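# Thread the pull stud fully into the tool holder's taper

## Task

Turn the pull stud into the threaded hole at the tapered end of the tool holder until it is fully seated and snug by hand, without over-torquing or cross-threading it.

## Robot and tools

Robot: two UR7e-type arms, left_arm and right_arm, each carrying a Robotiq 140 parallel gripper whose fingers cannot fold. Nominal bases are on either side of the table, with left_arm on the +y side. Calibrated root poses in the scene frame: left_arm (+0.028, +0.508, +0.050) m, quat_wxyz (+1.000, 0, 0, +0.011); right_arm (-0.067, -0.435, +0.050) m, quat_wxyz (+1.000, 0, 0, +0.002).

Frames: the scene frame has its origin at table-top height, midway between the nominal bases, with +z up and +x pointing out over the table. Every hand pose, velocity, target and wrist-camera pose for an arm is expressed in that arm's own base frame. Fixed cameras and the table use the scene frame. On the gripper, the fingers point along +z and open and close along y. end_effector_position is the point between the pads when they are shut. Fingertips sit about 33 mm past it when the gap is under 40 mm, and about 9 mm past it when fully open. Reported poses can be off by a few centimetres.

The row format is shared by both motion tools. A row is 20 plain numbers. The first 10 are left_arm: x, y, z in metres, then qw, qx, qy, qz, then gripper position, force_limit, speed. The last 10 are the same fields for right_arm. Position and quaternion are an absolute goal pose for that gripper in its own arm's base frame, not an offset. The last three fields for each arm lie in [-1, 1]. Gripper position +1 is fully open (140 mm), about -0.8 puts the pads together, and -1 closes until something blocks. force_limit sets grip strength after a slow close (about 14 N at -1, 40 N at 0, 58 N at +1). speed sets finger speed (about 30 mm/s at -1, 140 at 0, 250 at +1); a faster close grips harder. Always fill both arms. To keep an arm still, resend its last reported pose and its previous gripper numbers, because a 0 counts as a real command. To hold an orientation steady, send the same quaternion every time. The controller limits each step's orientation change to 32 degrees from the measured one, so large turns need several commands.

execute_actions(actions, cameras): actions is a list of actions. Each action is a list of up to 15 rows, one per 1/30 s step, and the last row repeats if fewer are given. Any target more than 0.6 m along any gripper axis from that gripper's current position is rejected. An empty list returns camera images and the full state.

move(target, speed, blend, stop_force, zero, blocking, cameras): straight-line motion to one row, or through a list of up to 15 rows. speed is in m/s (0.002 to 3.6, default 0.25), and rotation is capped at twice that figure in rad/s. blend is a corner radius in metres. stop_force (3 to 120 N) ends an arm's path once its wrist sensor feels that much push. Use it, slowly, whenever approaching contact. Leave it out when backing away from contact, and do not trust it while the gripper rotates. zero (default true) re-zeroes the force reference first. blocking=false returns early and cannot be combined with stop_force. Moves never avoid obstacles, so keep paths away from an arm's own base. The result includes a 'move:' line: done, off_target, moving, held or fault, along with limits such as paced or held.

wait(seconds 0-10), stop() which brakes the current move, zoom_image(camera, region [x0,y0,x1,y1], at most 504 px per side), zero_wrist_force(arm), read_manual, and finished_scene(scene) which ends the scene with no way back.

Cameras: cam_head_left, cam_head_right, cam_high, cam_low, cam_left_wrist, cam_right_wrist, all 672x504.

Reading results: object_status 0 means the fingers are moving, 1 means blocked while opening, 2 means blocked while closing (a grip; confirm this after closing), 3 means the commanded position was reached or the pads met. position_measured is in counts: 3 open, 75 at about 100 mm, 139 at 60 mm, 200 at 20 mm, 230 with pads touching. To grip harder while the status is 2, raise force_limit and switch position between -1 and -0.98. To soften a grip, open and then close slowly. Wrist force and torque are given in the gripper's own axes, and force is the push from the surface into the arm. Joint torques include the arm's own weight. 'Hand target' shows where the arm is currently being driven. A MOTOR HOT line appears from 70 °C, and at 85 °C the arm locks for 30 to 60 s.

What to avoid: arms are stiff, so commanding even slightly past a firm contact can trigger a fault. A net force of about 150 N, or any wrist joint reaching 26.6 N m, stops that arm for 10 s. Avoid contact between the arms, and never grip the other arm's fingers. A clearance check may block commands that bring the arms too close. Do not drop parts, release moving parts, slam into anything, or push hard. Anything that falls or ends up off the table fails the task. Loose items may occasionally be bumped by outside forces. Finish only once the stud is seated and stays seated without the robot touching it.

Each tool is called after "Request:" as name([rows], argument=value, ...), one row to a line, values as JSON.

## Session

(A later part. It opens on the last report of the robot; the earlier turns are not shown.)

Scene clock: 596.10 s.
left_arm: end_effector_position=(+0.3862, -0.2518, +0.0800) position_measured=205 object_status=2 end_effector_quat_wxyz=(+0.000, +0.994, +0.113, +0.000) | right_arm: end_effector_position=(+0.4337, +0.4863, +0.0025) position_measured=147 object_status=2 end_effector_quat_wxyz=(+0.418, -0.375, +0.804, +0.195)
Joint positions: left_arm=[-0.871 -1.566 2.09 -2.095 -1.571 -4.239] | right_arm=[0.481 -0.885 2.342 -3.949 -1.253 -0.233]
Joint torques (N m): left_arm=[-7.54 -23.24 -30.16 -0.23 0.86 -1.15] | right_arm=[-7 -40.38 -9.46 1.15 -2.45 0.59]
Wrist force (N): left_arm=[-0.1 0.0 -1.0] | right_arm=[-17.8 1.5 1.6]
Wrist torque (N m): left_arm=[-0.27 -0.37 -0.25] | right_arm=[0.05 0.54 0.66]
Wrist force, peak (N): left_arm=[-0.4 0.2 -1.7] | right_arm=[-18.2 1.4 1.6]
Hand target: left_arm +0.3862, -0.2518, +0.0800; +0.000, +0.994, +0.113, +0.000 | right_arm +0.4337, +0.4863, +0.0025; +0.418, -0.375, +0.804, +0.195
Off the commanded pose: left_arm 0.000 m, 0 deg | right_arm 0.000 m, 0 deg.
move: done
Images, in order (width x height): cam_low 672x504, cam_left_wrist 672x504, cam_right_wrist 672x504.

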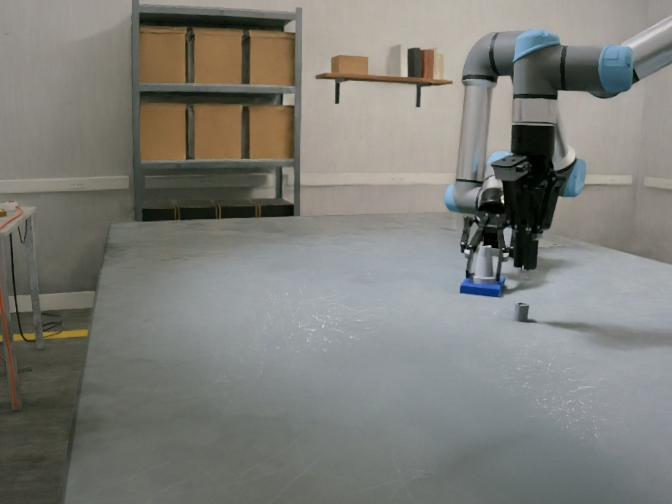

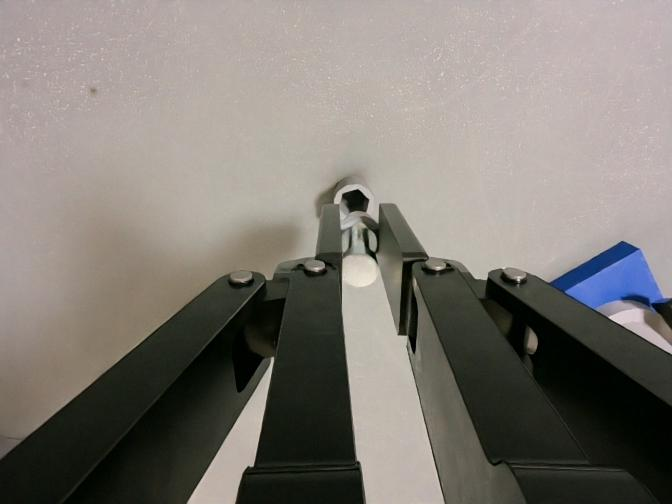

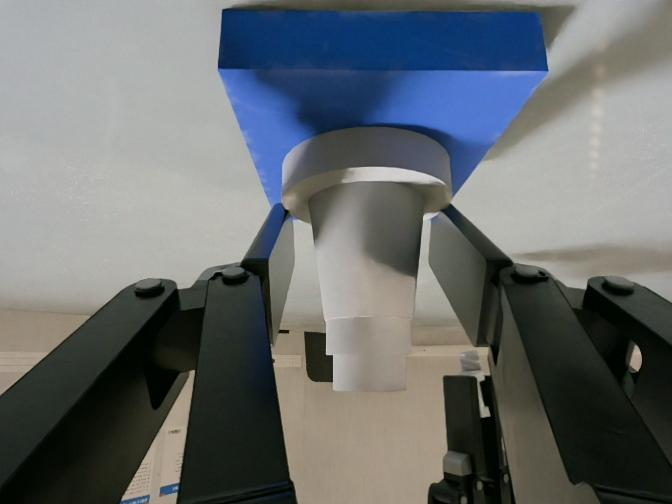

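Request:
move([
  [0.385,-0.30,0.060,0,0.6306,0.7761,0,-1,-1,-1,0.4337,0.4863,0.0025,0.418,-0.375,0.804,0.195,-1,0,-1],
  [0.385,-0.33,0.022,0,0.6306,0.7761,0,-1,-1,-1,0.4337,0.4863,0.0025,0.418,-0.375,0.804,0.195,-1,0,-1],
], speed=0.25, blend=0.02)

Request:
move(target=[0.385,-0.33,-0.01,0,0.6306,0.7761,0,-1,-1,-1,0.4337,0.4863,0.0025,0.418,-0.375,0.804,0.195,-1,0,-1], speed=0.008, stop_force=9, cameras=["cam_right_wrist","cam_low","cam_left_wrist"])

Request:
zoom_image(camera="cam_low", region=[460, 240, 540, 320])

Request:
zoom_image(camera="cam_left_wrist", region=[290, 150, 430, 290])

Scene clock: 640.77 s.
left_arm: end_effector_position=(+0.3850, -0.3300, +0.0221) position_measured=205 object_status=2 end_effector_quat_wxyz=(+0.000, +0.631, +0.776, +0.000) | right_arm: end_effector_position=(+0.4337, +0.4863, +0.0025) position_measured=147 object_status=2 end_effector_quat_wxyz=(+0.418, -0.375, +0.804, +0.195)
Joint positions: left_arm=[-0.975 -1.372 2.049 -2.248 -1.571 -5.893] | right_arm=[0.481 -0.885 2.342 -3.949 -1.253 -0.233]
Joint torques (N m): left_arm=[4.62 -22.13 -13.55 -3.53 1.21 1.37] | right_arm=[-6.03 -40.42 -9.68 1.07 -2.49 0.74]
Wrist force (N): left_arm=[-0.4 0.0 -1.0] | right_arm=[-17.9 1.4 1.7]
Wrist torque (N m): left_arm=[-0.26 -0.31 -0.22] | right_arm=[0.03 0.56 0.66]
Wrist force, peak (N): left_arm=[0.9 0.5 -2.9] | right_arm=[-18.2 1.6 1.8]
Hand target: left_arm +0.3850, -0.3300, +0.0220; +0.000, +0.631, +0.776, +0.000 | right_arm +0.4337, +0.4863, +0.0025; +0.418, -0.375, +0.804, +0.195
Off the commanded pose: left_arm 0.000 m, 0 deg | right_arm 0.000 m, 0 deg.
move: done

Scene clock: 644.27 s.
left_arm: end_effector_position=(+0.3850, -0.3300, +0.0028) position_measured=205 object_status=2 end_effector_quat_wxyz=(+0.000, +0.631, +0.776, +0.000) | right_arm: end_effector_position=(+0.4337, +0.4863, +0.0025) position_measured=147 object_status=2 end_effector_quat_wxyz=(+0.418, -0.375, +0.804, +0.195)
Joint positions: left_arm=[-0.975 -1.338 2.071 -2.303 -1.571 -5.893] | right_arm=[0.481 -0.885 2.342 -3.949 -1.253 -0.233]
Joint torques (N m): left_arm=[-1.51 -40.78 -26.77 -0.61 -2 -1.58] | right_arm=[-6.12 -40.37 -9.67 1.04 -2.52 0.7]
Wrist force (N): left_arm=[-0.3 0.0 -1.7] | right_arm=[-17.8 1.4 1.6]
Wrist torque (N m): left_arm=[-0.24 -0.36 -0.21] | right_arm=[0.04 0.53 0.66]
Wrist force, peak (N): left_arm=[0.3 0.0 -10.7] | right_arm=[-18.0 1.5 1.6]
Hand target: left_arm +0.3850, -0.3300, +0.0028; +0.000, +0.631, +0.776, +0.000 | right_arm +0.4337, +0.4863, +0.0025; +0.418, -0.375, +0.804, +0.195
Off the commanded pose: left_arm 0.013 m, 0 deg | right_arm 0.000 m, 0 deg.
move: contact (left_arm)
Images, in order (width x height): cam_low 672x504, cam_left_wrist 672x504, cam_right_wrist 672x504.

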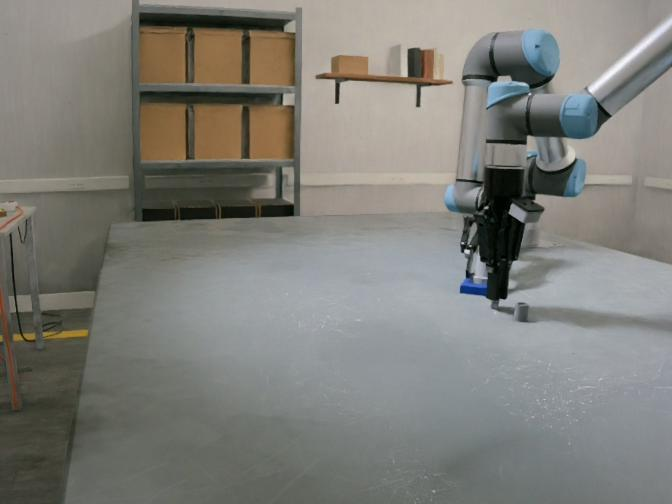

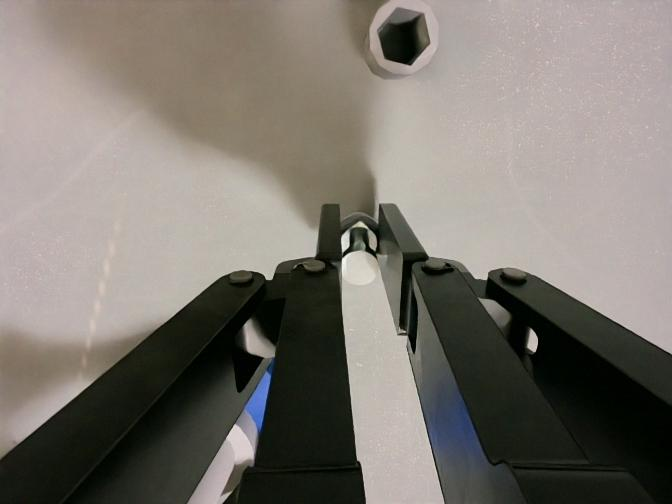

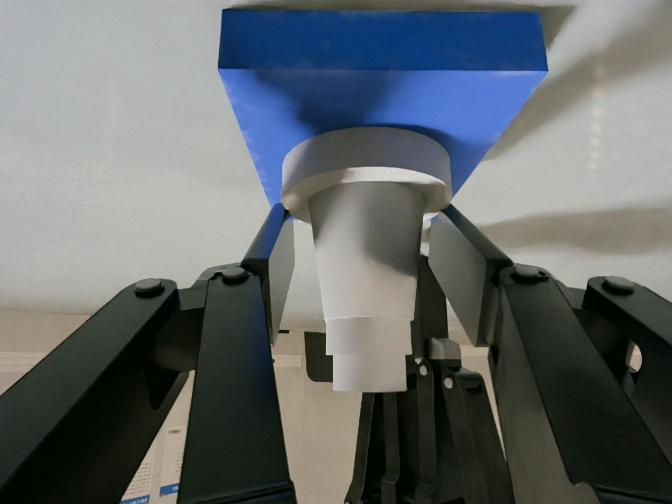

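Scaled by 6.300 from the camera's 672x504 image, which has a finer 960x720 frame.

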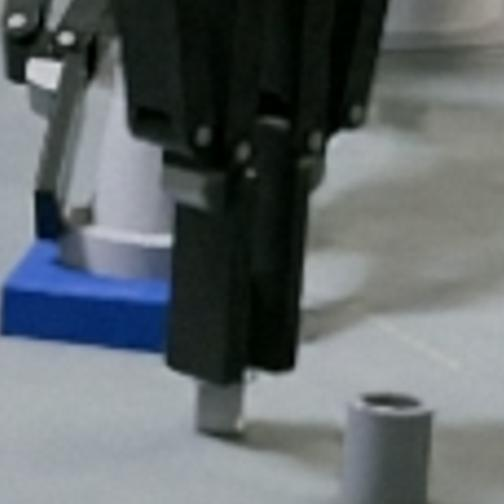

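Scaled by 3.600 from the camera's 672x504 image, which has a finer 960x720 frame.

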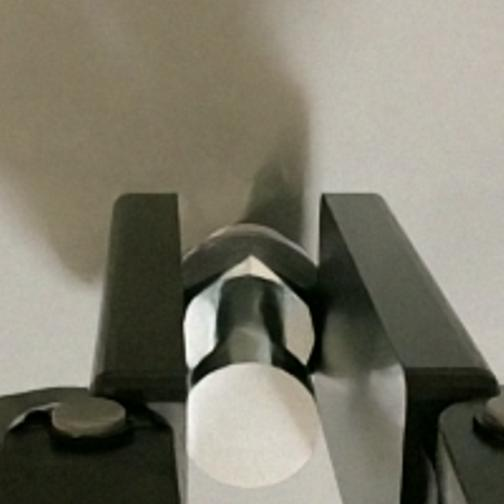

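Request:
move(target=[0.385,-0.33,0.0028,0,0.6306,0.7761,0,-0.3,-1,-1,0.4337,0.4863,0.0025,0.418,-0.375,0.804,0.195,-1,0,-1], speed=0.1, cameras=["cam_right_wrist","cam_low","cam_left_wrist"])

Request:
zoom_image(camera="cam_low", region=[460, 240, 540, 320])

Request:
zoom_image(camera="cam_left_wrist", region=[290, 150, 430, 290])

Scene clock: 651.43 s.
left_arm: end_effector_position=(+0.3850, -0.3300, +0.0028) position_measured=167 object_status=0 end_effector_quat_wxyz=(+0.000, +0.631, +0.776, +0.000) | right_arm: end_effector_position=(+0.4337, +0.4863, +0.0025) position_measured=147 object_status=2 end_effector_quat_wxyz=(+0.418, -0.375, +0.804, +0.195)
Joint positions: left_arm=[-0.975 -1.339 2.071 -2.303 -1.571 -5.893] | right_arm=[0.481 -0.885 2.342 -3.949 -1.253 -0.233]
Joint torques (N m): left_arm=[-3.74 -39.88 -13.67 -4.97 -1.88 -1.53] | right_arm=[-5.58 -40.58 -9.44 1.07 -2.6 0.92]
Wrist force (N): left_arm=[-0.5 0.0 -1.5] | right_arm=[-17.9 1.5 1.5]
Wrist torque (N m): left_arm=[-0.25 -0.30 -0.22] | right_arm=[0.05 0.57 0.66]
Wrist force, peak (N): left_arm=[-0.4 -0.2 -1.9] | right_arm=[-18.0 1.5 1.9]
Hand target: left_arm +0.3850, -0.3300, +0.0028; +0.000, +0.631, +0.776, +0.000 | right_arm +0.4337, +0.4863, +0.0025; +0.418, -0.375, +0.804, +0.195
Off the commanded pose: left_arm 0.000 m, 0 deg | right_arm 0.000 m, 0 deg.
move: done
Images, in order (width x height): cam_low 672x504, cam_left_wrist 672x504, cam_right_wrist 672x504.

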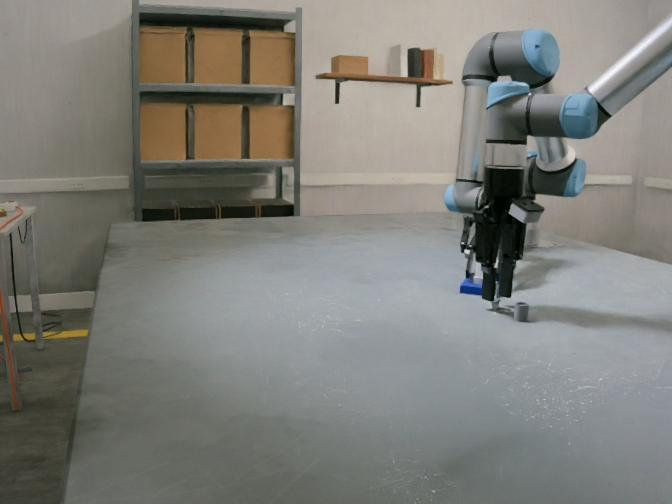

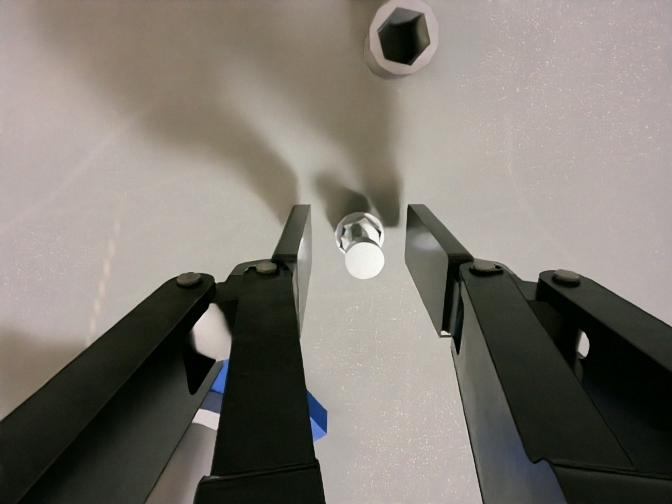

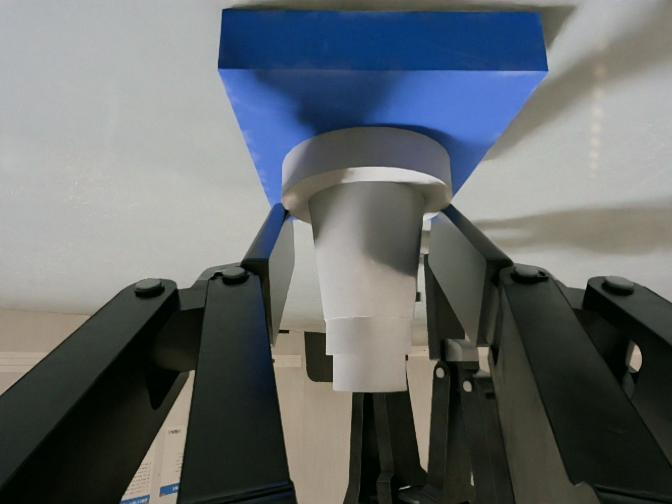

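Scaled by 6.300 from the camera's 672x504 image, which has a finer 960x720 frame.

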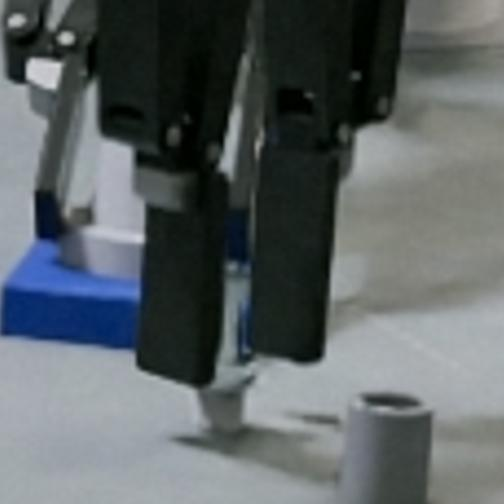

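Scaled by 3.600 from the camera's 672x504 image, which has a finer 960x720 frame.

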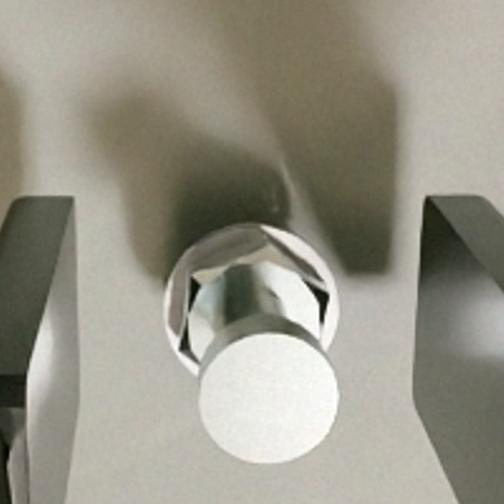

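Request:
move([
  [0.3863,-0.3308,0.0035,0,0.6798,0.7334,0,-0.3,-1,-1,0.4337,0.4863,0.0025,0.418,-0.375,0.804,0.195,-1,0,-1],
  [0.3863,-0.3308,0.0035,0,0.6798,0.7334,0,-1,-0.05,-1,0.4337,0.4863,0.0025,0.418,-0.375,0.804,0.195,-1,0,-1],
], speed=0.1)

Request:
move(target=[0.3863,-0.3308,0.110,0,0.6798,0.7334,0,-1,-0.05,-1,0.4337,0.4863,0.0025,0.418,-0.375,0.804,0.195,-1,0,-1], speed=0.1)

Request:
move(target=[0.3263,-0.4550,0.110,0,0.6798,0.7334,0,-1,-0.05,-1,0.4337,0.4863,0.0025,0.418,-0.375,0.804,0.195,-1,0,-1], speed=0.15, cameras=["cam_right_wrist","cam_low","cam_left_wrist"])

Request:
zoom_image(camera="cam_right_wrist", region=[270, 300, 470, 500])

Request:
zoom_image(camera="cam_left_wrist", region=[290, 150, 430, 290])

Request:
move(target=[0.3263,-0.4550,0.110,0,0.9993,0.0382,0,-1,-0.05,-1,0.4337,0.4863,0.0025,0.418,-0.375,0.804,0.195,-1,0,-1], speed=0.5, cameras=["cam_right_wrist"])

Request:
zoom_image(camera="cam_right_wrist", region=[270, 300, 470, 500])

Request:
move(target=[0.3263,-0.4550,0.110,0,0.7334,-0.6798,0,-1,-0.05,-1,0.4337,0.4863,0.0025,0.418,-0.375,0.804,0.195,-1,0,-1], speed=0.5, cameras=["cam_right_wrist"])

Request:
zoom_image(camera="cam_right_wrist", region=[270, 300, 470, 500])

Request:
move(target=[0.3263,-0.4550,0.110,0,0.0382,-0.9993,0,-1,-0.05,-1,0.4337,0.4863,0.0025,0.418,-0.375,0.804,0.195,-1,0,-1], speed=0.5, cameras=["cam_right_wrist"])

Request:
zoom_image(camera="cam_right_wrist", region=[270, 300, 470, 500])

Scene clock: 689.87 s.
left_arm: end_effector_position=(+0.3863, -0.3308, +0.0035) position_measured=206 object_status=0 end_effector_quat_wxyz=(+0.000, +0.680, +0.733, +0.000) | right_arm: end_effector_position=(+0.4337, +0.4863, +0.0025) position_measured=147 object_status=2 end_effector_quat_wxyz=(+0.418, -0.375, +0.804, +0.195)
Joint positions: left_arm=[-0.973 -1.337 2.066 -2.3 -1.571 -5.762] | right_arm=[0.481 -0.885 2.342 -3.949 -1.253 -0.233]
Joint torques (N m): left_arm=[4.7 -28.31 -12.77 -3.81 -1.98 1.74] | right_arm=[-5.81 -40.11 -9.23 0.96 -2.33 0.96]
Wrist force (N): left_arm=[0.3 -0.1 -8.9] | right_arm=[-17.8 1.4 1.5]
Wrist torque (N m): left_arm=[-0.18 -0.37 -0.06] | right_arm=[0.03 0.53 0.66]
Wrist force, peak (N): left_arm=[-0.1 -0.4 -9.2] | right_arm=[-18.0 1.7 1.7]
Hand target: left_arm +0.3863, -0.3308, +0.0035; +0.000, +0.680, +0.733, +0.000 | right_arm +0.4337, +0.4863, +0.0025; +0.418, -0.375, +0.804, +0.195
Off the commanded pose: left_arm 0.000 m, 0 deg | right_arm 0.000 m, 0 deg.
move: done

Scene clock: 691.37 s.
left_arm: end_effector_position=(+0.3863, -0.3308, +0.1100) position_measured=206 object_status=2 end_effector_quat_wxyz=(+0.000, +0.680, +0.733, +0.000) | right_arm: end_effector_position=(+0.4337, +0.4863, +0.0025) position_measured=147 object_status=2 end_effector_quat_wxyz=(+0.418, -0.375, +0.804, +0.195)
Joint positions: left_arm=[-0.973 -1.488 1.922 -2.005 -1.571 -5.762] | right_arm=[0.481 -0.885 2.342 -3.949 -1.253 -0.233]
Joint torques (N m): left_arm=[6.4 -19.83 -18.48 -4.64 -1.14 -0.71] | right_arm=[-5.03 -40.67 -9.21 0.87 -2.43 0.9]
Wrist force (N): left_arm=[0.0 -0.2 -1.5] | right_arm=[-17.8 1.3 1.5]
Wrist torque (N m): left_arm=[-0.30 -0.38 -0.07] | right_arm=[0.01 0.53 0.66]
Wrist force, peak (N): left_arm=[0.4 -0.4 -8.6] | right_arm=[-18.0 1.4 1.7]
Hand target: left_arm +0.3863, -0.3308, +0.1100; +0.000, +0.680, +0.733, +0.000 | right_arm +0.4337, +0.4863, +0.0025; +0.418, -0.375, +0.804, +0.195
Off the commanded pose: left_arm 0.000 m, 0 deg | right_arm 0.000 m, 0 deg.
move: done

Scene clock: 692.63 s.
left_arm: end_effector_position=(+0.3263, -0.4549, +0.1099) position_measured=206 object_status=2 end_effector_quat_wxyz=(+0.000, +0.680, +0.733, +0.000) | right_arm: end_effector_position=(+0.4337, +0.4863, +0.0025) position_measured=147 object_status=2 end_effector_quat_wxyz=(+0.418, -0.375, +0.804, +0.195)
Joint positions: left_arm=[-1.189 -1.369 1.783 -1.985 -1.571 -5.977] | right_arm=[0.481 -0.885 2.342 -3.949 -1.253 -0.233]
Joint torques (N m): left_arm=[8.22 -41.83 -17.29 -3.62 1.81 1.86] | right_arm=[-5.84 -40.17 -9.3 0.8 -2.34 1.01]
Wrist force (N): left_arm=[0.3 -0.1 -1.1] | right_arm=[-17.8 1.5 1.7]
Wrist torque (N m): left_arm=[-0.30 -0.44 -0.29] | right_arm=[0.06 0.54 0.66]
Wrist force, peak (N): left_arm=[-2.5 -1.5 -1.2] | right_arm=[-18.0 1.4 1.6]
Hand target: left_arm +0.3263, -0.4550, +0.1100; +0.000, +0.680, +0.733, +0.000 | right_arm +0.4337, +0.4863, +0.0025; +0.418, -0.375, +0.804, +0.195
Off the commanded pose: left_arm 0.000 m, 0 deg | right_arm 0.000 m, 0 deg.
move: done
Images, in order (width x height): cam_low 672x504, cam_left_wrist 672x504, cam_right_wrist 672x504.

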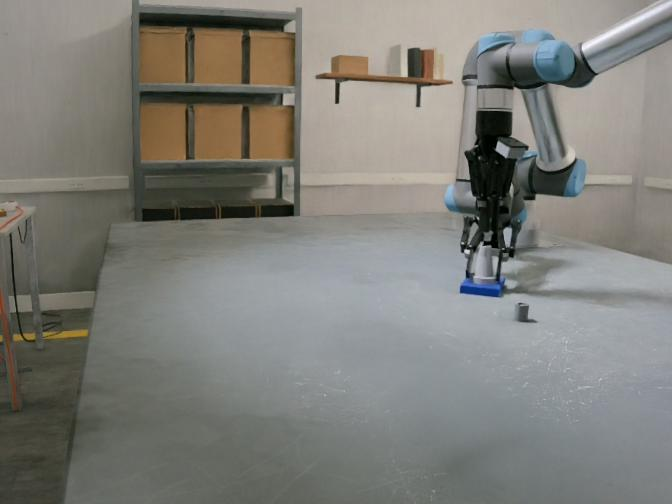

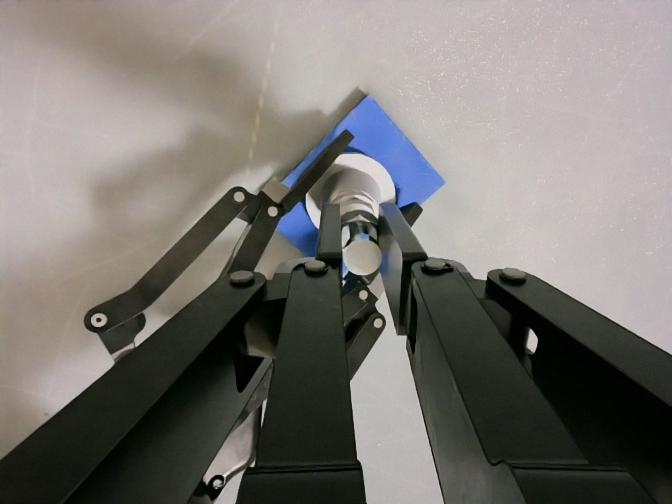

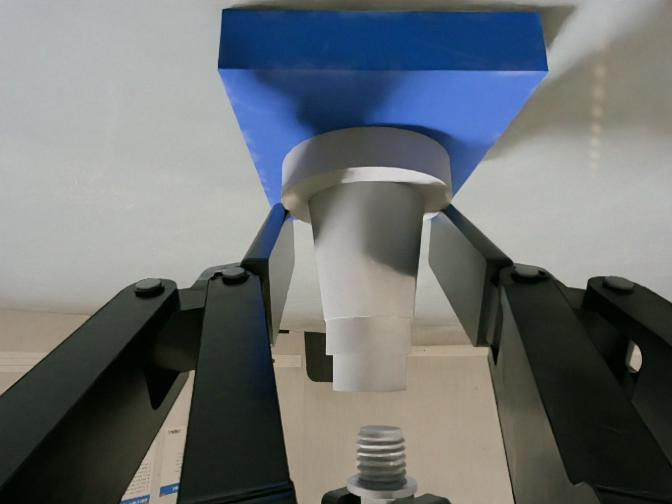

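Scaled by 2.520 from the camera's 672x504 image, which has a finer 960x720 frame.

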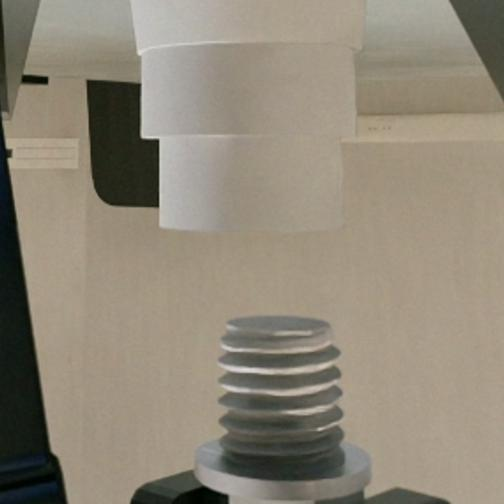

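Scaled by 3.600 from the camera's 672x504 image, which has a finer 960x720 frame.

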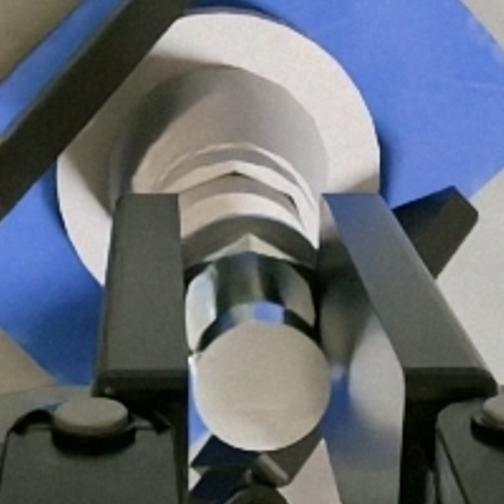

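Scene clock: 694.80 s.
left_arm: end_effector_position=(+0.3263, -0.4550, +0.1100) position_measured=206 object_status=2 end_effector_quat_wxyz=(+0.000, +0.999, +0.038, +0.000) | right_arm: end_effector_position=(+0.4337, +0.4863, +0.0025) position_measured=147 object_status=2 end_effector_quat_wxyz=(+0.418, -0.375, +0.804, +0.195)
Joint positions: left_arm=[-1.189 -1.369 1.783 -1.985 -1.571 -4.407] | right_arm=[0.481 -0.885 2.342 -3.949 -1.253 -0.233]
Joint torques (N m): left_arm=[5.37 -24.04 -31.04 -0.3 -0.36 1.76] | right_arm=[-5.37 -39.97 -9.58 0.92 -2.32 1]
Wrist force (N): left_arm=[-0.4 0.0 -1.0] | right_arm=[-17.7 1.5 1.5]
Wrist torque (N m): left_arm=[-0.28 -0.30 -0.08] | right_arm=[0.05 0.53 0.66]
Wrist force, peak (N): left_arm=[-0.4 -0.5 -1.3] | right_arm=[-18.0 1.6 1.8]
Hand target: left_arm +0.3263, -0.4550, +0.1100; +0.000, +0.999, +0.038, +0.000 | right_arm +0.4337, +0.4863, +0.0025; +0.418, -0.375, +0.804, +0.195
Off the commanded pose: left_arm 0.000 m, 0 deg | right_arm 0.000 m, 0 deg.
move: done
Images, in order (width x height): cam_right_wrist 672x504.

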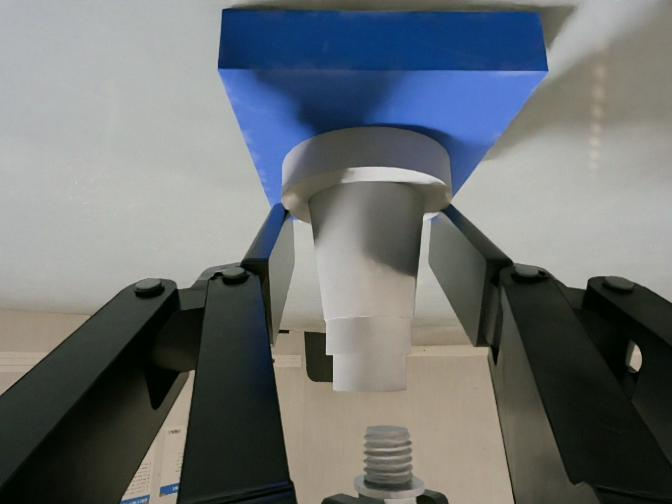

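Scaled by 2.520 from the camera's 672x504 image, which has a finer 960x720 frame.

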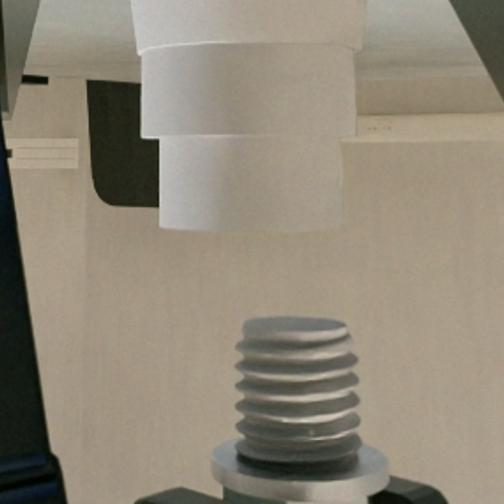

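Scene clock: 696.97 s.
left_arm: end_effector_position=(+0.3263, -0.4550, +0.1100) position_measured=206 object_status=2 end_effector_quat_wxyz=(+0.000, +0.734, -0.680, +0.000) | right_arm: end_effector_position=(+0.4337, +0.4863, +0.0025) position_measured=147 object_status=2 end_effector_quat_wxyz=(+0.418, -0.375, +0.804, +0.195)
Joint positions: left_arm=[-1.189 -1.369 1.783 -1.985 -1.571 -2.836] | right_arm=[0.481 -0.885 2.342 -3.949 -1.253 -0.233]
Joint torques (N m): left_arm=[6.01 -24.67 -31.16 -0.51 -0.32 1.75] | right_arm=[-5.22 -40.25 -9.14 0.98 -2.37 1.12]
Wrist force (N): left_arm=[-0.2 -0.1 -0.9] | right_arm=[-17.7 1.3 1.7]
Wrist torque (N m): left_arm=[-0.30 -0.37 -0.07] | right_arm=[0.02 0.52 0.66]
Wrist force, peak (N): left_arm=[-0.2 -0.4 -1.5] | right_arm=[-18.2 1.4 1.7]
Hand target: left_arm +0.3263, -0.4550, +0.1100; +0.000, +0.733, -0.680, +0.000 | right_arm +0.4337, +0.4863, +0.0025; +0.418, -0.375, +0.804, +0.195
Off the commanded pose: left_arm 0.000 m, 0 deg | right_arm 0.000 m, 0 deg.
move: done
Images, in order (width x height): cam_right_wrist 672x504.

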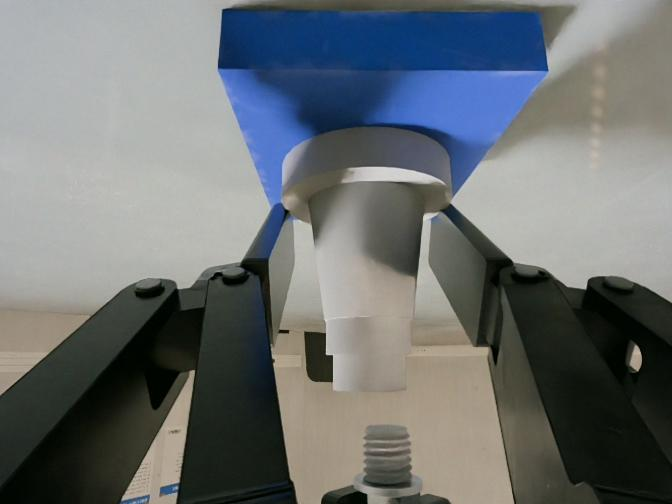

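Scaled by 2.520 from the camera's 672x504 image, which has a finer 960x720 frame.

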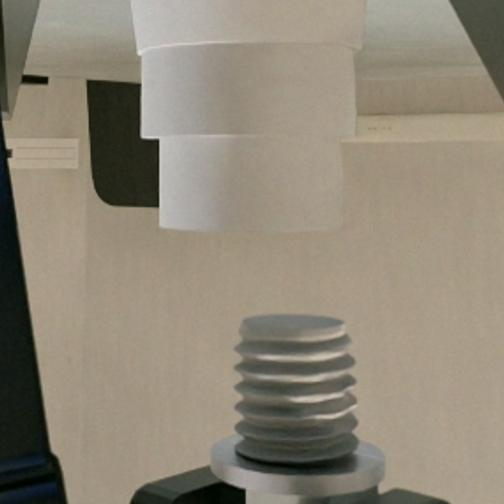

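Scene clock: 699.13 s.
left_arm: end_effector_position=(+0.3263, -0.4550, +0.1100) position_measured=206 object_status=2 end_effector_quat_wxyz=(+0.000, -0.038, +0.999, +0.000) | right_arm: end_effector_position=(+0.4337, +0.4863, +0.0025) position_measured=147 object_status=2 end_effector_quat_wxyz=(+0.418, -0.375, +0.804, +0.195)
Joint positions: left_arm=[-1.189 -1.369 1.783 -1.985 -1.571 -1.266] | right_arm=[0.481 -0.885 2.342 -3.949 -1.253 -0.233]
Joint torques (N m): left_arm=[6.27 -23.66 -30.43 -0.51 -0.44 1.8] | right_arm=[-4.79 -39.78 -9.74 0.88 -2.33 1.09]
Wrist force (N): left_arm=[-0.4 -0.3 -1.0] | right_arm=[-17.8 1.4 1.7]
Wrist torque (N m): left_arm=[-0.34 -0.30 -0.07] | right_arm=[0.04 0.54 0.66]
Wrist force, peak (N): left_arm=[-0.2 -0.1 -1.5] | right_arm=[-18.1 1.6 1.5]
Hand target: left_arm +0.3263, -0.4550, +0.1100; +0.000, -0.038, +0.999, +0.000 | right_arm +0.4337, +0.4863, +0.0025; +0.418, -0.375, +0.804, +0.195
Off the commanded pose: left_arm 0.000 m, 0 deg | right_arm 0.000 m, 0 deg.
move: done
Images, in order (width x height): cam_right_wrist 672x504.

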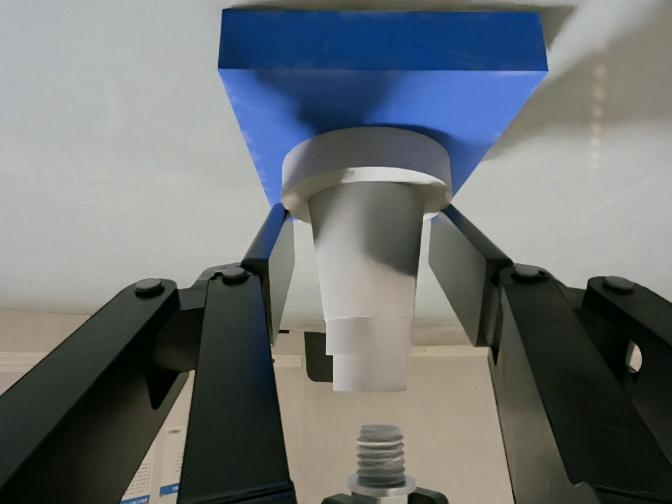

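Scaled by 2.520 from the camera's 672x504 image, which has a finer 960x720 frame.

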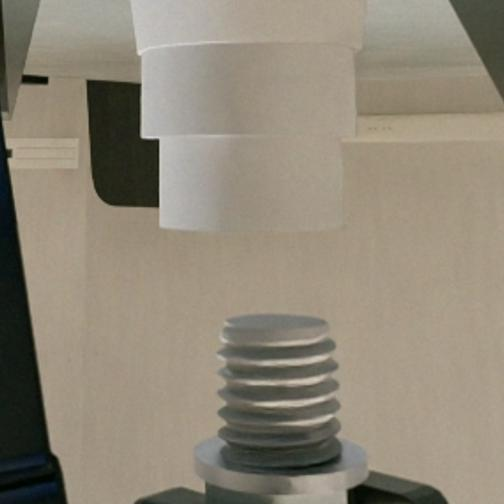

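Request:
move([
  [0.3271,-0.4591,0.103,0,0.7334,-0.6798,0,-1,-0.05,-1,0.4337,0.4863,0.0025,0.418,-0.375,0.804,0.195,-1,0,-1],
  [0.3271,-0.4591,0.103,0,0.9993,0.0382,0,-1,-0.05,-1,0.4337,0.4863,0.0025,0.418,-0.375,0.804,0.195,-1,0,-1],
  [0.3271,-0.4591,0.103,0,0.6798,0.7334,0,-1,-0.05,-1,0.4337,0.4863,0.0025,0.418,-0.375,0.804,0.195,-1,0,-1],
], speed=0.6, blend=0.03, cameras=["cam_right_wrist","cam_left_wrist","cam_low"])

Request:
zoom_image(camera="cam_right_wrist", region=[270, 300, 470, 500])

Request:
zoom_image(camera="cam_left_wrist", region=[290, 150, 430, 290])

Request:
zoom_image(camera="cam_low", region=[450, 210, 530, 290])

Request:
move(target=[0.3271,-0.4591,0.085,0,0.6798,0.7334,0,-1,-0.05,-1,0.4337,0.4863,0.0025,0.418,-0.375,0.804,0.195,-1,0,-1], speed=0.006, stop_force=4, cameras=["cam_right_wrist"])

Request:
zoom_image(camera="cam_right_wrist", region=[270, 300, 470, 500])

Scene clock: 729.87 s.
left_arm: end_effector_position=(+0.3271, -0.4591, +0.1030) position_measured=206 object_status=2 end_effector_quat_wxyz=(+0.000, +0.680, +0.733, +0.000) | right_arm: end_effector_position=(+0.4337, +0.4863, +0.0025) position_measured=147 object_status=2 end_effector_quat_wxyz=(+0.418, -0.375, +0.804, +0.195)
Joint positions: left_arm=[-1.191 -1.354 1.784 -2.001 -1.571 -5.978] | right_arm=[0.481 -0.885 2.342 -3.949 -1.253 -0.233]
Joint torques (N m): left_arm=[-2.55 -42.44 -17.27 -0.28 -0.15 -1.57] | right_arm=[-3.72 -40.06 -9.31 0.88 -2.31 1.12]
Wrist force (N): left_arm=[-0.3 -0.1 -1.0] | right_arm=[-17.8 1.5 1.8]
Wrist torque (N m): left_arm=[-0.30 -0.33 -0.29] | right_arm=[0.06 0.54 0.66]
Wrist force, peak (N): left_arm=[-0.2 -0.4 -1.4] | right_arm=[-18.1 1.4 1.8]
Hand target: left_arm +0.3271, -0.4591, +0.1030; +0.000, +0.680, +0.733, +0.000 | right_arm +0.4337, +0.4863, +0.0025; +0.418, -0.375, +0.804, +0.195
Off the commanded pose: left_arm 0.000 m, 0 deg | right_arm 0.000 m, 0 deg.
move: done
Images, in order (width x height): cam_low 672x504, cam_left_wrist 672x504, cam_right_wrist 672x504.

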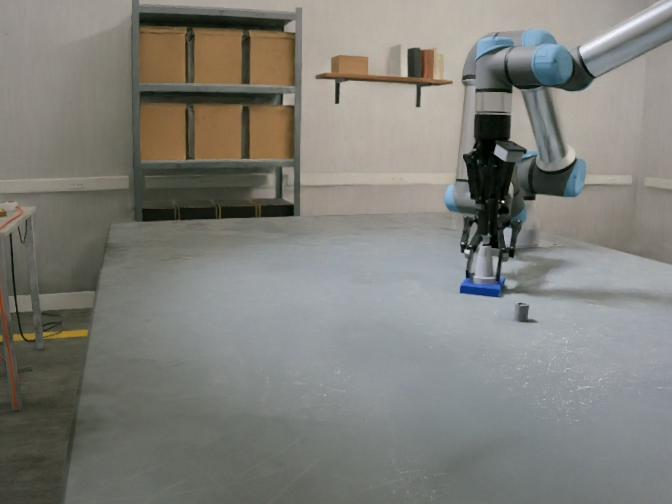

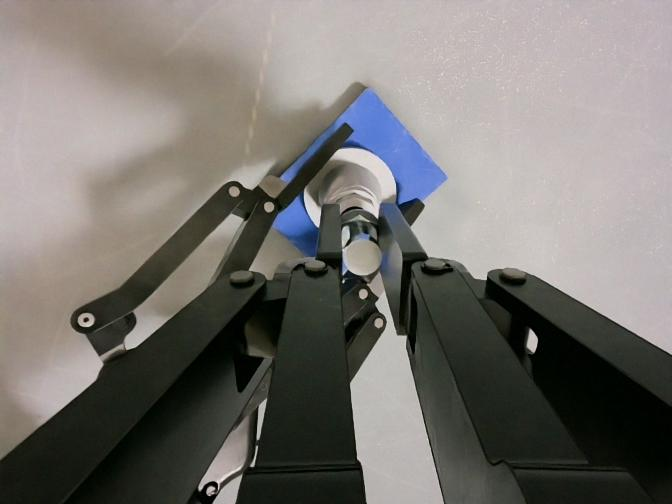

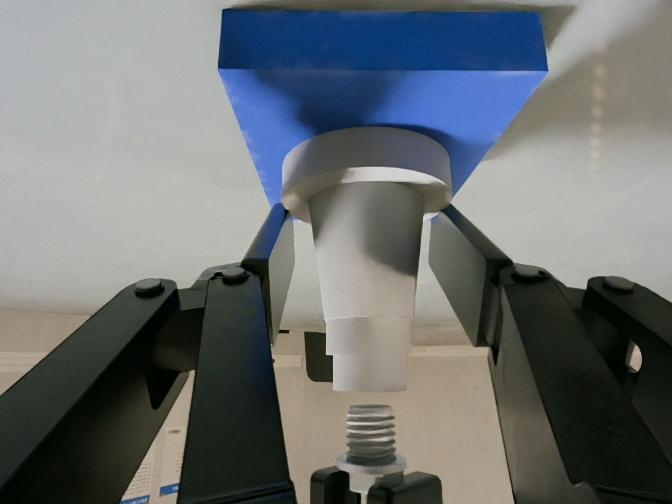

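Scaled by 2.520 from the camera's 672x504 image, which has a finer 960x720 frame.

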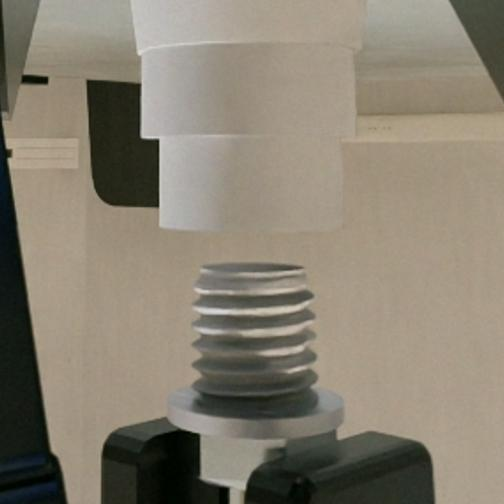

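Scaled by 3.600 from the camera's 672x504 image, which has a finer 960x720 frame.

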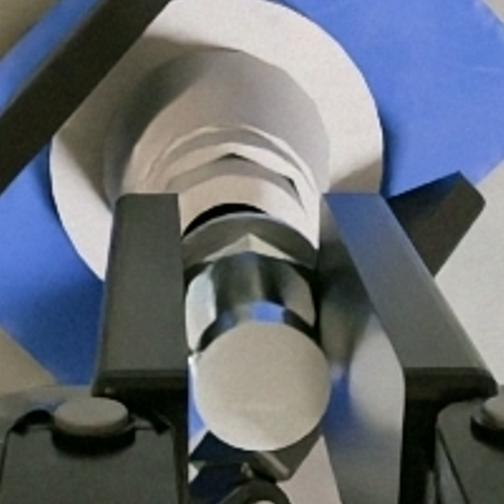

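Scaled by 6.300 from the camera's 672x504 image, which has a finer 960x720 frame.

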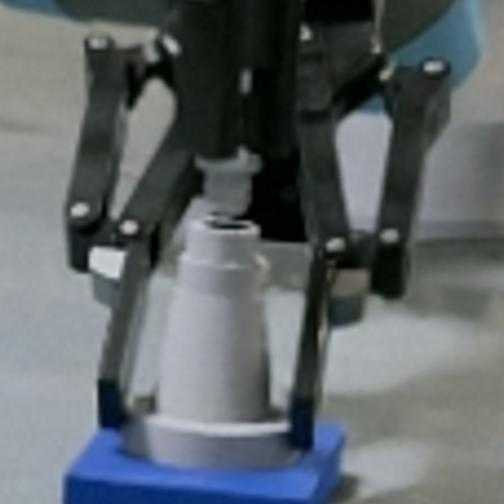

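Scene clock: 731.93 s.
left_arm: end_effector_position=(+0.3271, -0.4591, +0.0970) position_measured=206 object_status=2 end_effector_quat_wxyz=(+0.000, +0.680, +0.733, +0.000) | right_arm: end_effector_position=(+0.4337, +0.4863, +0.0025) position_measured=147 object_status=2 end_effector_quat_wxyz=(+0.418, -0.375, +0.804, +0.195)
Joint positions: left_arm=[-1.19 -1.348 1.793 -2.016 -1.571 -5.979] | right_arm=[0.481 -0.885 2.342 -3.949 -1.253 -0.233]
Joint torques (N m): left_arm=[5.67 -40.34 -28.14 0.11 0.37 -1.73] | right_arm=[-4.48 -39.6 -9.64 0.71 -2.36 1.11]
Wrist force (N): left_arm=[-1.1 0.2 -6.4] | right_arm=[-17.7 1.6 1.6]
Wrist torque (N m): left_arm=[-0.33 -0.37 -0.26] | right_arm=[0.07 0.51 0.66]
Wrist force, peak (N): left_arm=[-2.0 -0.7 -9.9] | right_arm=[-18.1 1.4 1.7]
Hand target: left_arm +0.3271, -0.4591, +0.0970; +0.000, +0.680, +0.733, +0.000 | right_arm +0.4337, +0.4863, +0.0025; +0.418, -0.375, +0.804, +0.195
Off the commanded pose: left_arm 0.012 m, 0 deg | right_arm 0.000 m, 0 deg.
move: contact (left_arm)
Images, in order (width x height): cam_right_wrist 672x504.

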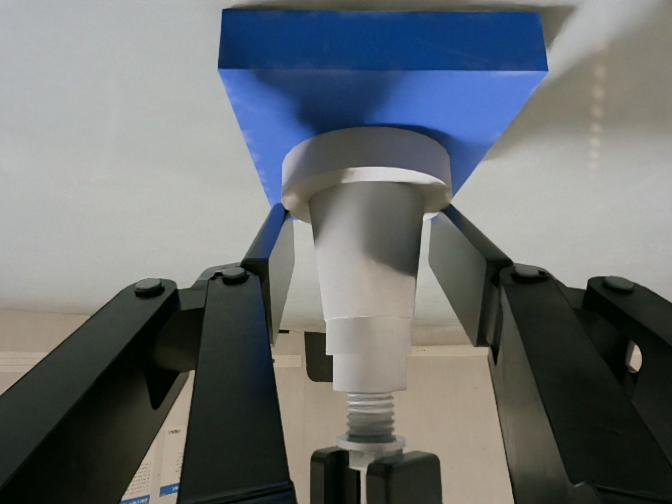

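Scaled by 2.520 from the camera's 672x504 image, which has a finer 960x720 frame.

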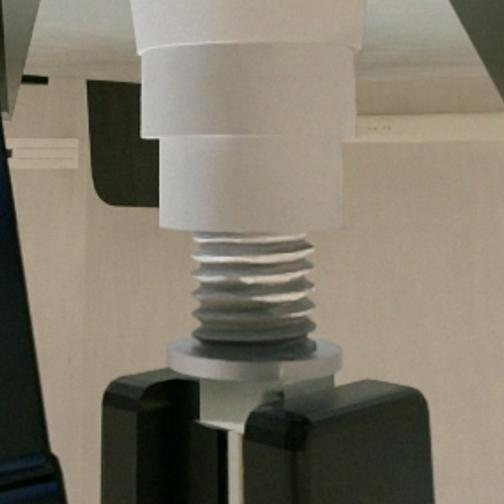

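Request:
move([
  [0.3282,-0.4597,0.0967,0,0.9086,0.4176,0,-1,-0.05,-1,0.4337,0.4863,0.0025,0.418,-0.375,0.804,0.195,-1,0,-1],
  [0.3286,-0.4610,0.0965,0,0.9993,0.0382,0,-1,-0.05,-1,0.4337,0.4863,0.0025,0.418,-0.375,0.804,0.195,-1,0,-1],
], speed=0.4, blend=0.001)

Request:
move([
  [0.3279,-0.4620,0.0962,0,0.9086,-0.4176,0,-1,-0.05,-1,0.4337,0.4863,0.0025,0.418,-0.375,0.804,0.195,-1,0,-1],
  [0.3267,-0.4625,0.096,0,0.7334,-0.6798,0,-1,-0.05,-1,0.4337,0.4863,0.0025,0.418,-0.375,0.804,0.195,-1,0,-1],
], speed=0.4, blend=0.001, cameras=["cam_right_wrist"])

Request:
zoom_image(camera="cam_right_wrist", region=[270, 300, 470, 500])

Scene clock: 743.37 s.
left_arm: end_effector_position=(+0.3286, -0.4610, +0.0965) position_measured=206 object_status=2 end_effector_quat_wxyz=(+0.000, +0.999, +0.038, +0.000) | right_arm: end_effector_position=(+0.4337, +0.4863, +0.0025) position_measured=147 object_status=2 end_effector_quat_wxyz=(+0.418, -0.375, +0.804, +0.195)
Joint positions: left_arm=[-1.189 -1.342 1.787 -2.016 -1.571 -4.408] | right_arm=[0.481 -0.885 2.342 -3.949 -1.253 -0.233]
Joint torques (N m): left_arm=[11.53 -18.33 -23.55 0.18 0.73 1.82] | right_arm=[-4.15 -39.35 -9.17 0.69 -2.32 1.1]
Wrist force (N): left_arm=[-6.6 -1.1 -18.4] | right_arm=[-17.8 1.3 1.6]
Wrist torque (N m): left_arm=[-0.25 -0.25 -0.09] | right_arm=[0.01 0.54 0.66]
Wrist force, peak (N): left_arm=[-6.6 -3.1 -21.1] | right_arm=[-18.0 1.5 1.5]
Hand target: left_arm +0.3286, -0.4610, +0.0965; +0.000, +0.999, +0.038, +0.000 | right_arm +0.4337, +0.4863, +0.0025; +0.418, -0.375, +0.804, +0.195
Off the commanded pose: left_arm 0.000 m, 0 deg | right_arm 0.000 m, 0 deg.
move: done

Scene clock: 745.87 s.
left_arm: end_effector_position=(+0.3267, -0.4625, +0.0960) position_measured=206 object_status=2 end_effector_quat_wxyz=(+0.000, +0.733, -0.680, +0.000) | right_arm: end_effector_position=(+0.4337, +0.4863, +0.0025) position_measured=147 object_status=2 end_effector_quat_wxyz=(+0.418, -0.375, +0.804, +0.195)
Joint positions: left_arm=[-1.193 -1.341 1.787 -2.017 -1.571 -2.84] | right_arm=[0.481 -0.885 2.342 -3.949 -1.253 -0.233]
Joint torques (N m): left_arm=[8.82 -23.54 -30.52 -4.35 -1.65 1.75] | right_arm=[-4.38 -39.25 -9.57 0.67 -2.23 1.13]
Wrist force (N): left_arm=[-1.5 0.2 -3.7] | right_arm=[-17.7 1.4 1.8]
Wrist torque (N m): left_arm=[-0.30 -0.38 -0.07] | right_arm=[0.02 0.52 0.67]
Wrist force, peak (N): left_arm=[-8.5 -2.6 -22.7] | right_arm=[-18.0 1.3 1.6]
Hand target: left_arm +0.3267, -0.4625, +0.0960; +0.000, +0.733, -0.680, +0.000 | right_arm +0.4337, +0.4863, +0.0025; +0.418, -0.375, +0.804, +0.195
Off the commanded pose: left_arm 0.000 m, 0 deg | right_arm 0.000 m, 0 deg.
move: done
Images, in order (width x height): cam_right_wrist 672x504.

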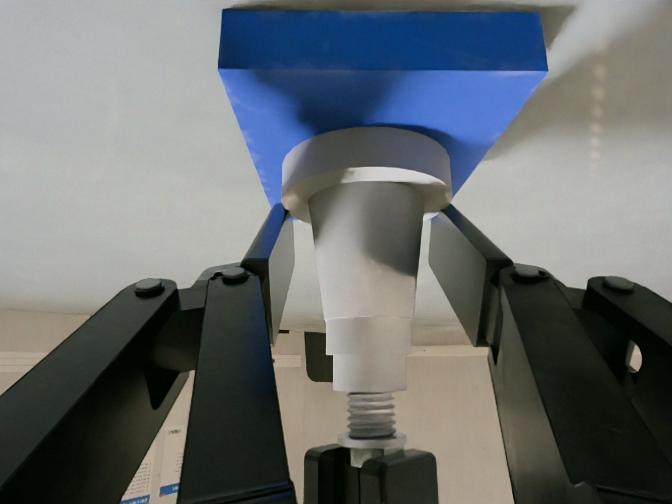

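Scaled by 2.520 from the camera's 672x504 image, which has a finer 960x720 frame.

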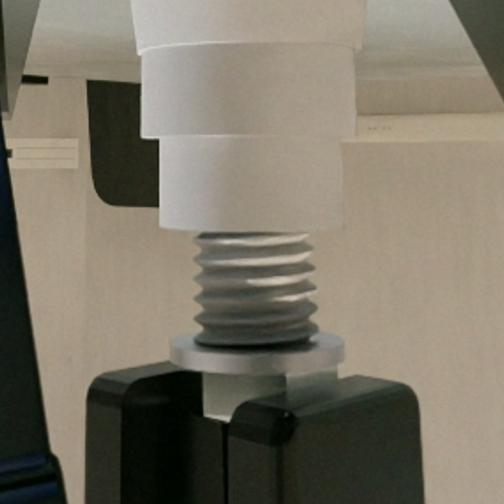

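Request:
move([
  [0.3256,-0.4619,0.0957,0,0.4176,-0.9086,0,-1,-0.05,-1,0.4337,0.4863,0.0025,0.418,-0.375,0.804,0.195,-1,0,-1],
  [0.3252,-0.4606,0.0955,0,0.0382,-0.9993,0,-1,-0.05,-1,0.4337,0.4863,0.0025,0.418,-0.375,0.804,0.195,-1,0,-1],
], speed=0.5, blend=0.001)

Request:
move([
  [0.3258,-0.4595,0.0952,0,-0.3472,-0.9378,0,-1,-0.05,-1,0.4337,0.4863,0.0025,0.418,-0.375,0.804,0.195,-1,0,-1],
  [0.3271,-0.4591,0.095,0,-0.6798,-0.7334,0,-1,-0.05,-1,0.4337,0.4863,0.0025,0.418,-0.375,0.804,0.195,-1,0,-1],
], speed=0.5, blend=0.001, cameras=["cam_right_wrist"])

Request:
zoom_image(camera="cam_right_wrist", region=[270, 300, 470, 500])

Scene clock: 767.27 s.
left_arm: end_effector_position=(+0.3252, -0.4606, +0.0955) position_measured=206 object_status=2 end_effector_quat_wxyz=(+0.000, -0.038, +0.999, +0.000) | right_arm: end_effector_position=(+0.4337, +0.4863, +0.0025) position_measured=147 object_status=2 end_effector_quat_wxyz=(+0.418, -0.375, +0.804, +0.195)
Joint positions: left_arm=[-1.195 -1.346 1.795 -2.02 -1.571 -1.271] | right_arm=[0.481 -0.885 2.342 -3.949 -1.253 -0.233]
Joint torques (N m): left_arm=[4.61 -18.68 -21.46 0.25 -1.48 1.64] | right_arm=[-3.52 -39.25 -9.92 0.5 -2.26 1.18]
Wrist force (N): left_arm=[-4.9 -5.0 -14.2] | right_arm=[-18.0 1.6 1.7]
Wrist torque (N m): left_arm=[-0.16 -0.33 -0.04] | right_arm=[0.07 0.57 0.66]
Wrist force, peak (N): left_arm=[-3.2 -3.3 -16.3] | right_arm=[-18.1 1.5 1.6]
Hand target: left_arm +0.3252, -0.4606, +0.0955; +0.000, -0.038, +0.999, +0.000 | right_arm +0.4337, +0.4863, +0.0025; +0.418, -0.375, +0.804, +0.195
Off the commanded pose: left_arm 0.000 m, 0 deg | right_arm 0.000 m, 0 deg.
move: done

Scene clock: 769.43 s.
left_arm: end_effector_position=(+0.3271, -0.4591, +0.0950) position_measured=206 object_status=2 end_effector_quat_wxyz=(+0.000, +0.680, +0.734, +0.000) | right_arm: end_effector_position=(+0.4337, +0.4863, +0.0025) position_measured=147 object_status=2 end_effector_quat_wxyz=(+0.418, -0.375, +0.804, +0.195)
Joint positions: left_arm=[-1.19 -1.346 1.796 -2.021 -1.571 0.304] | right_arm=[0.481 -0.885 2.342 -3.949 -1.253 -0.233]
Joint torques (N m): left_arm=[4.23 -12.76 -14.09 4.9 -0.53 1.79] | right_arm=[-3.32 -38.97 -10.46 0.52 -2.07 1.17]
Wrist force (N): left_arm=[-7.9 2.7 -26.0] | right_arm=[-17.5 1.6 1.6]
Wrist torque (N m): left_arm=[-0.43 -0.42 -0.06] | right_arm=[0.08 0.48 0.66]
Wrist force, peak (N): left_arm=[-8.8 2.9 -26.2] | right_arm=[-18.0 1.5 1.8]
Hand target: left_arm +0.3271, -0.4591, +0.0950; +0.000, +0.680, +0.733, +0.000 | right_arm +0.4337, +0.4863, +0.0025; +0.418, -0.375, +0.804, +0.195
Off the commanded pose: left_arm 0.000 m, 0 deg | right_arm 0.000 m, 0 deg.
move: done
Images, in order (width x height): cam_right_wrist 672x504.

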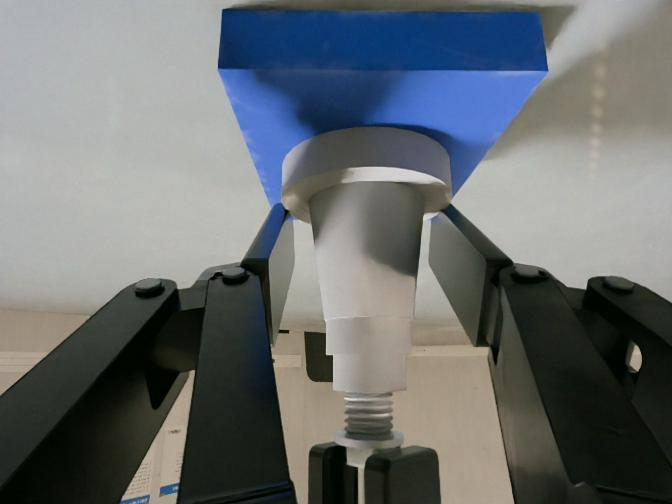

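Scaled by 2.520 from the camera's 672x504 image, which has a finer 960x720 frame.

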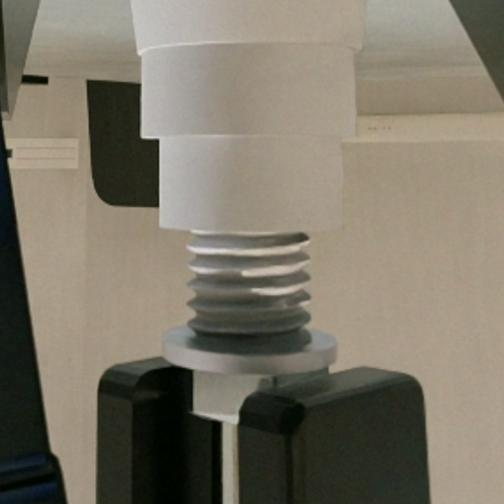

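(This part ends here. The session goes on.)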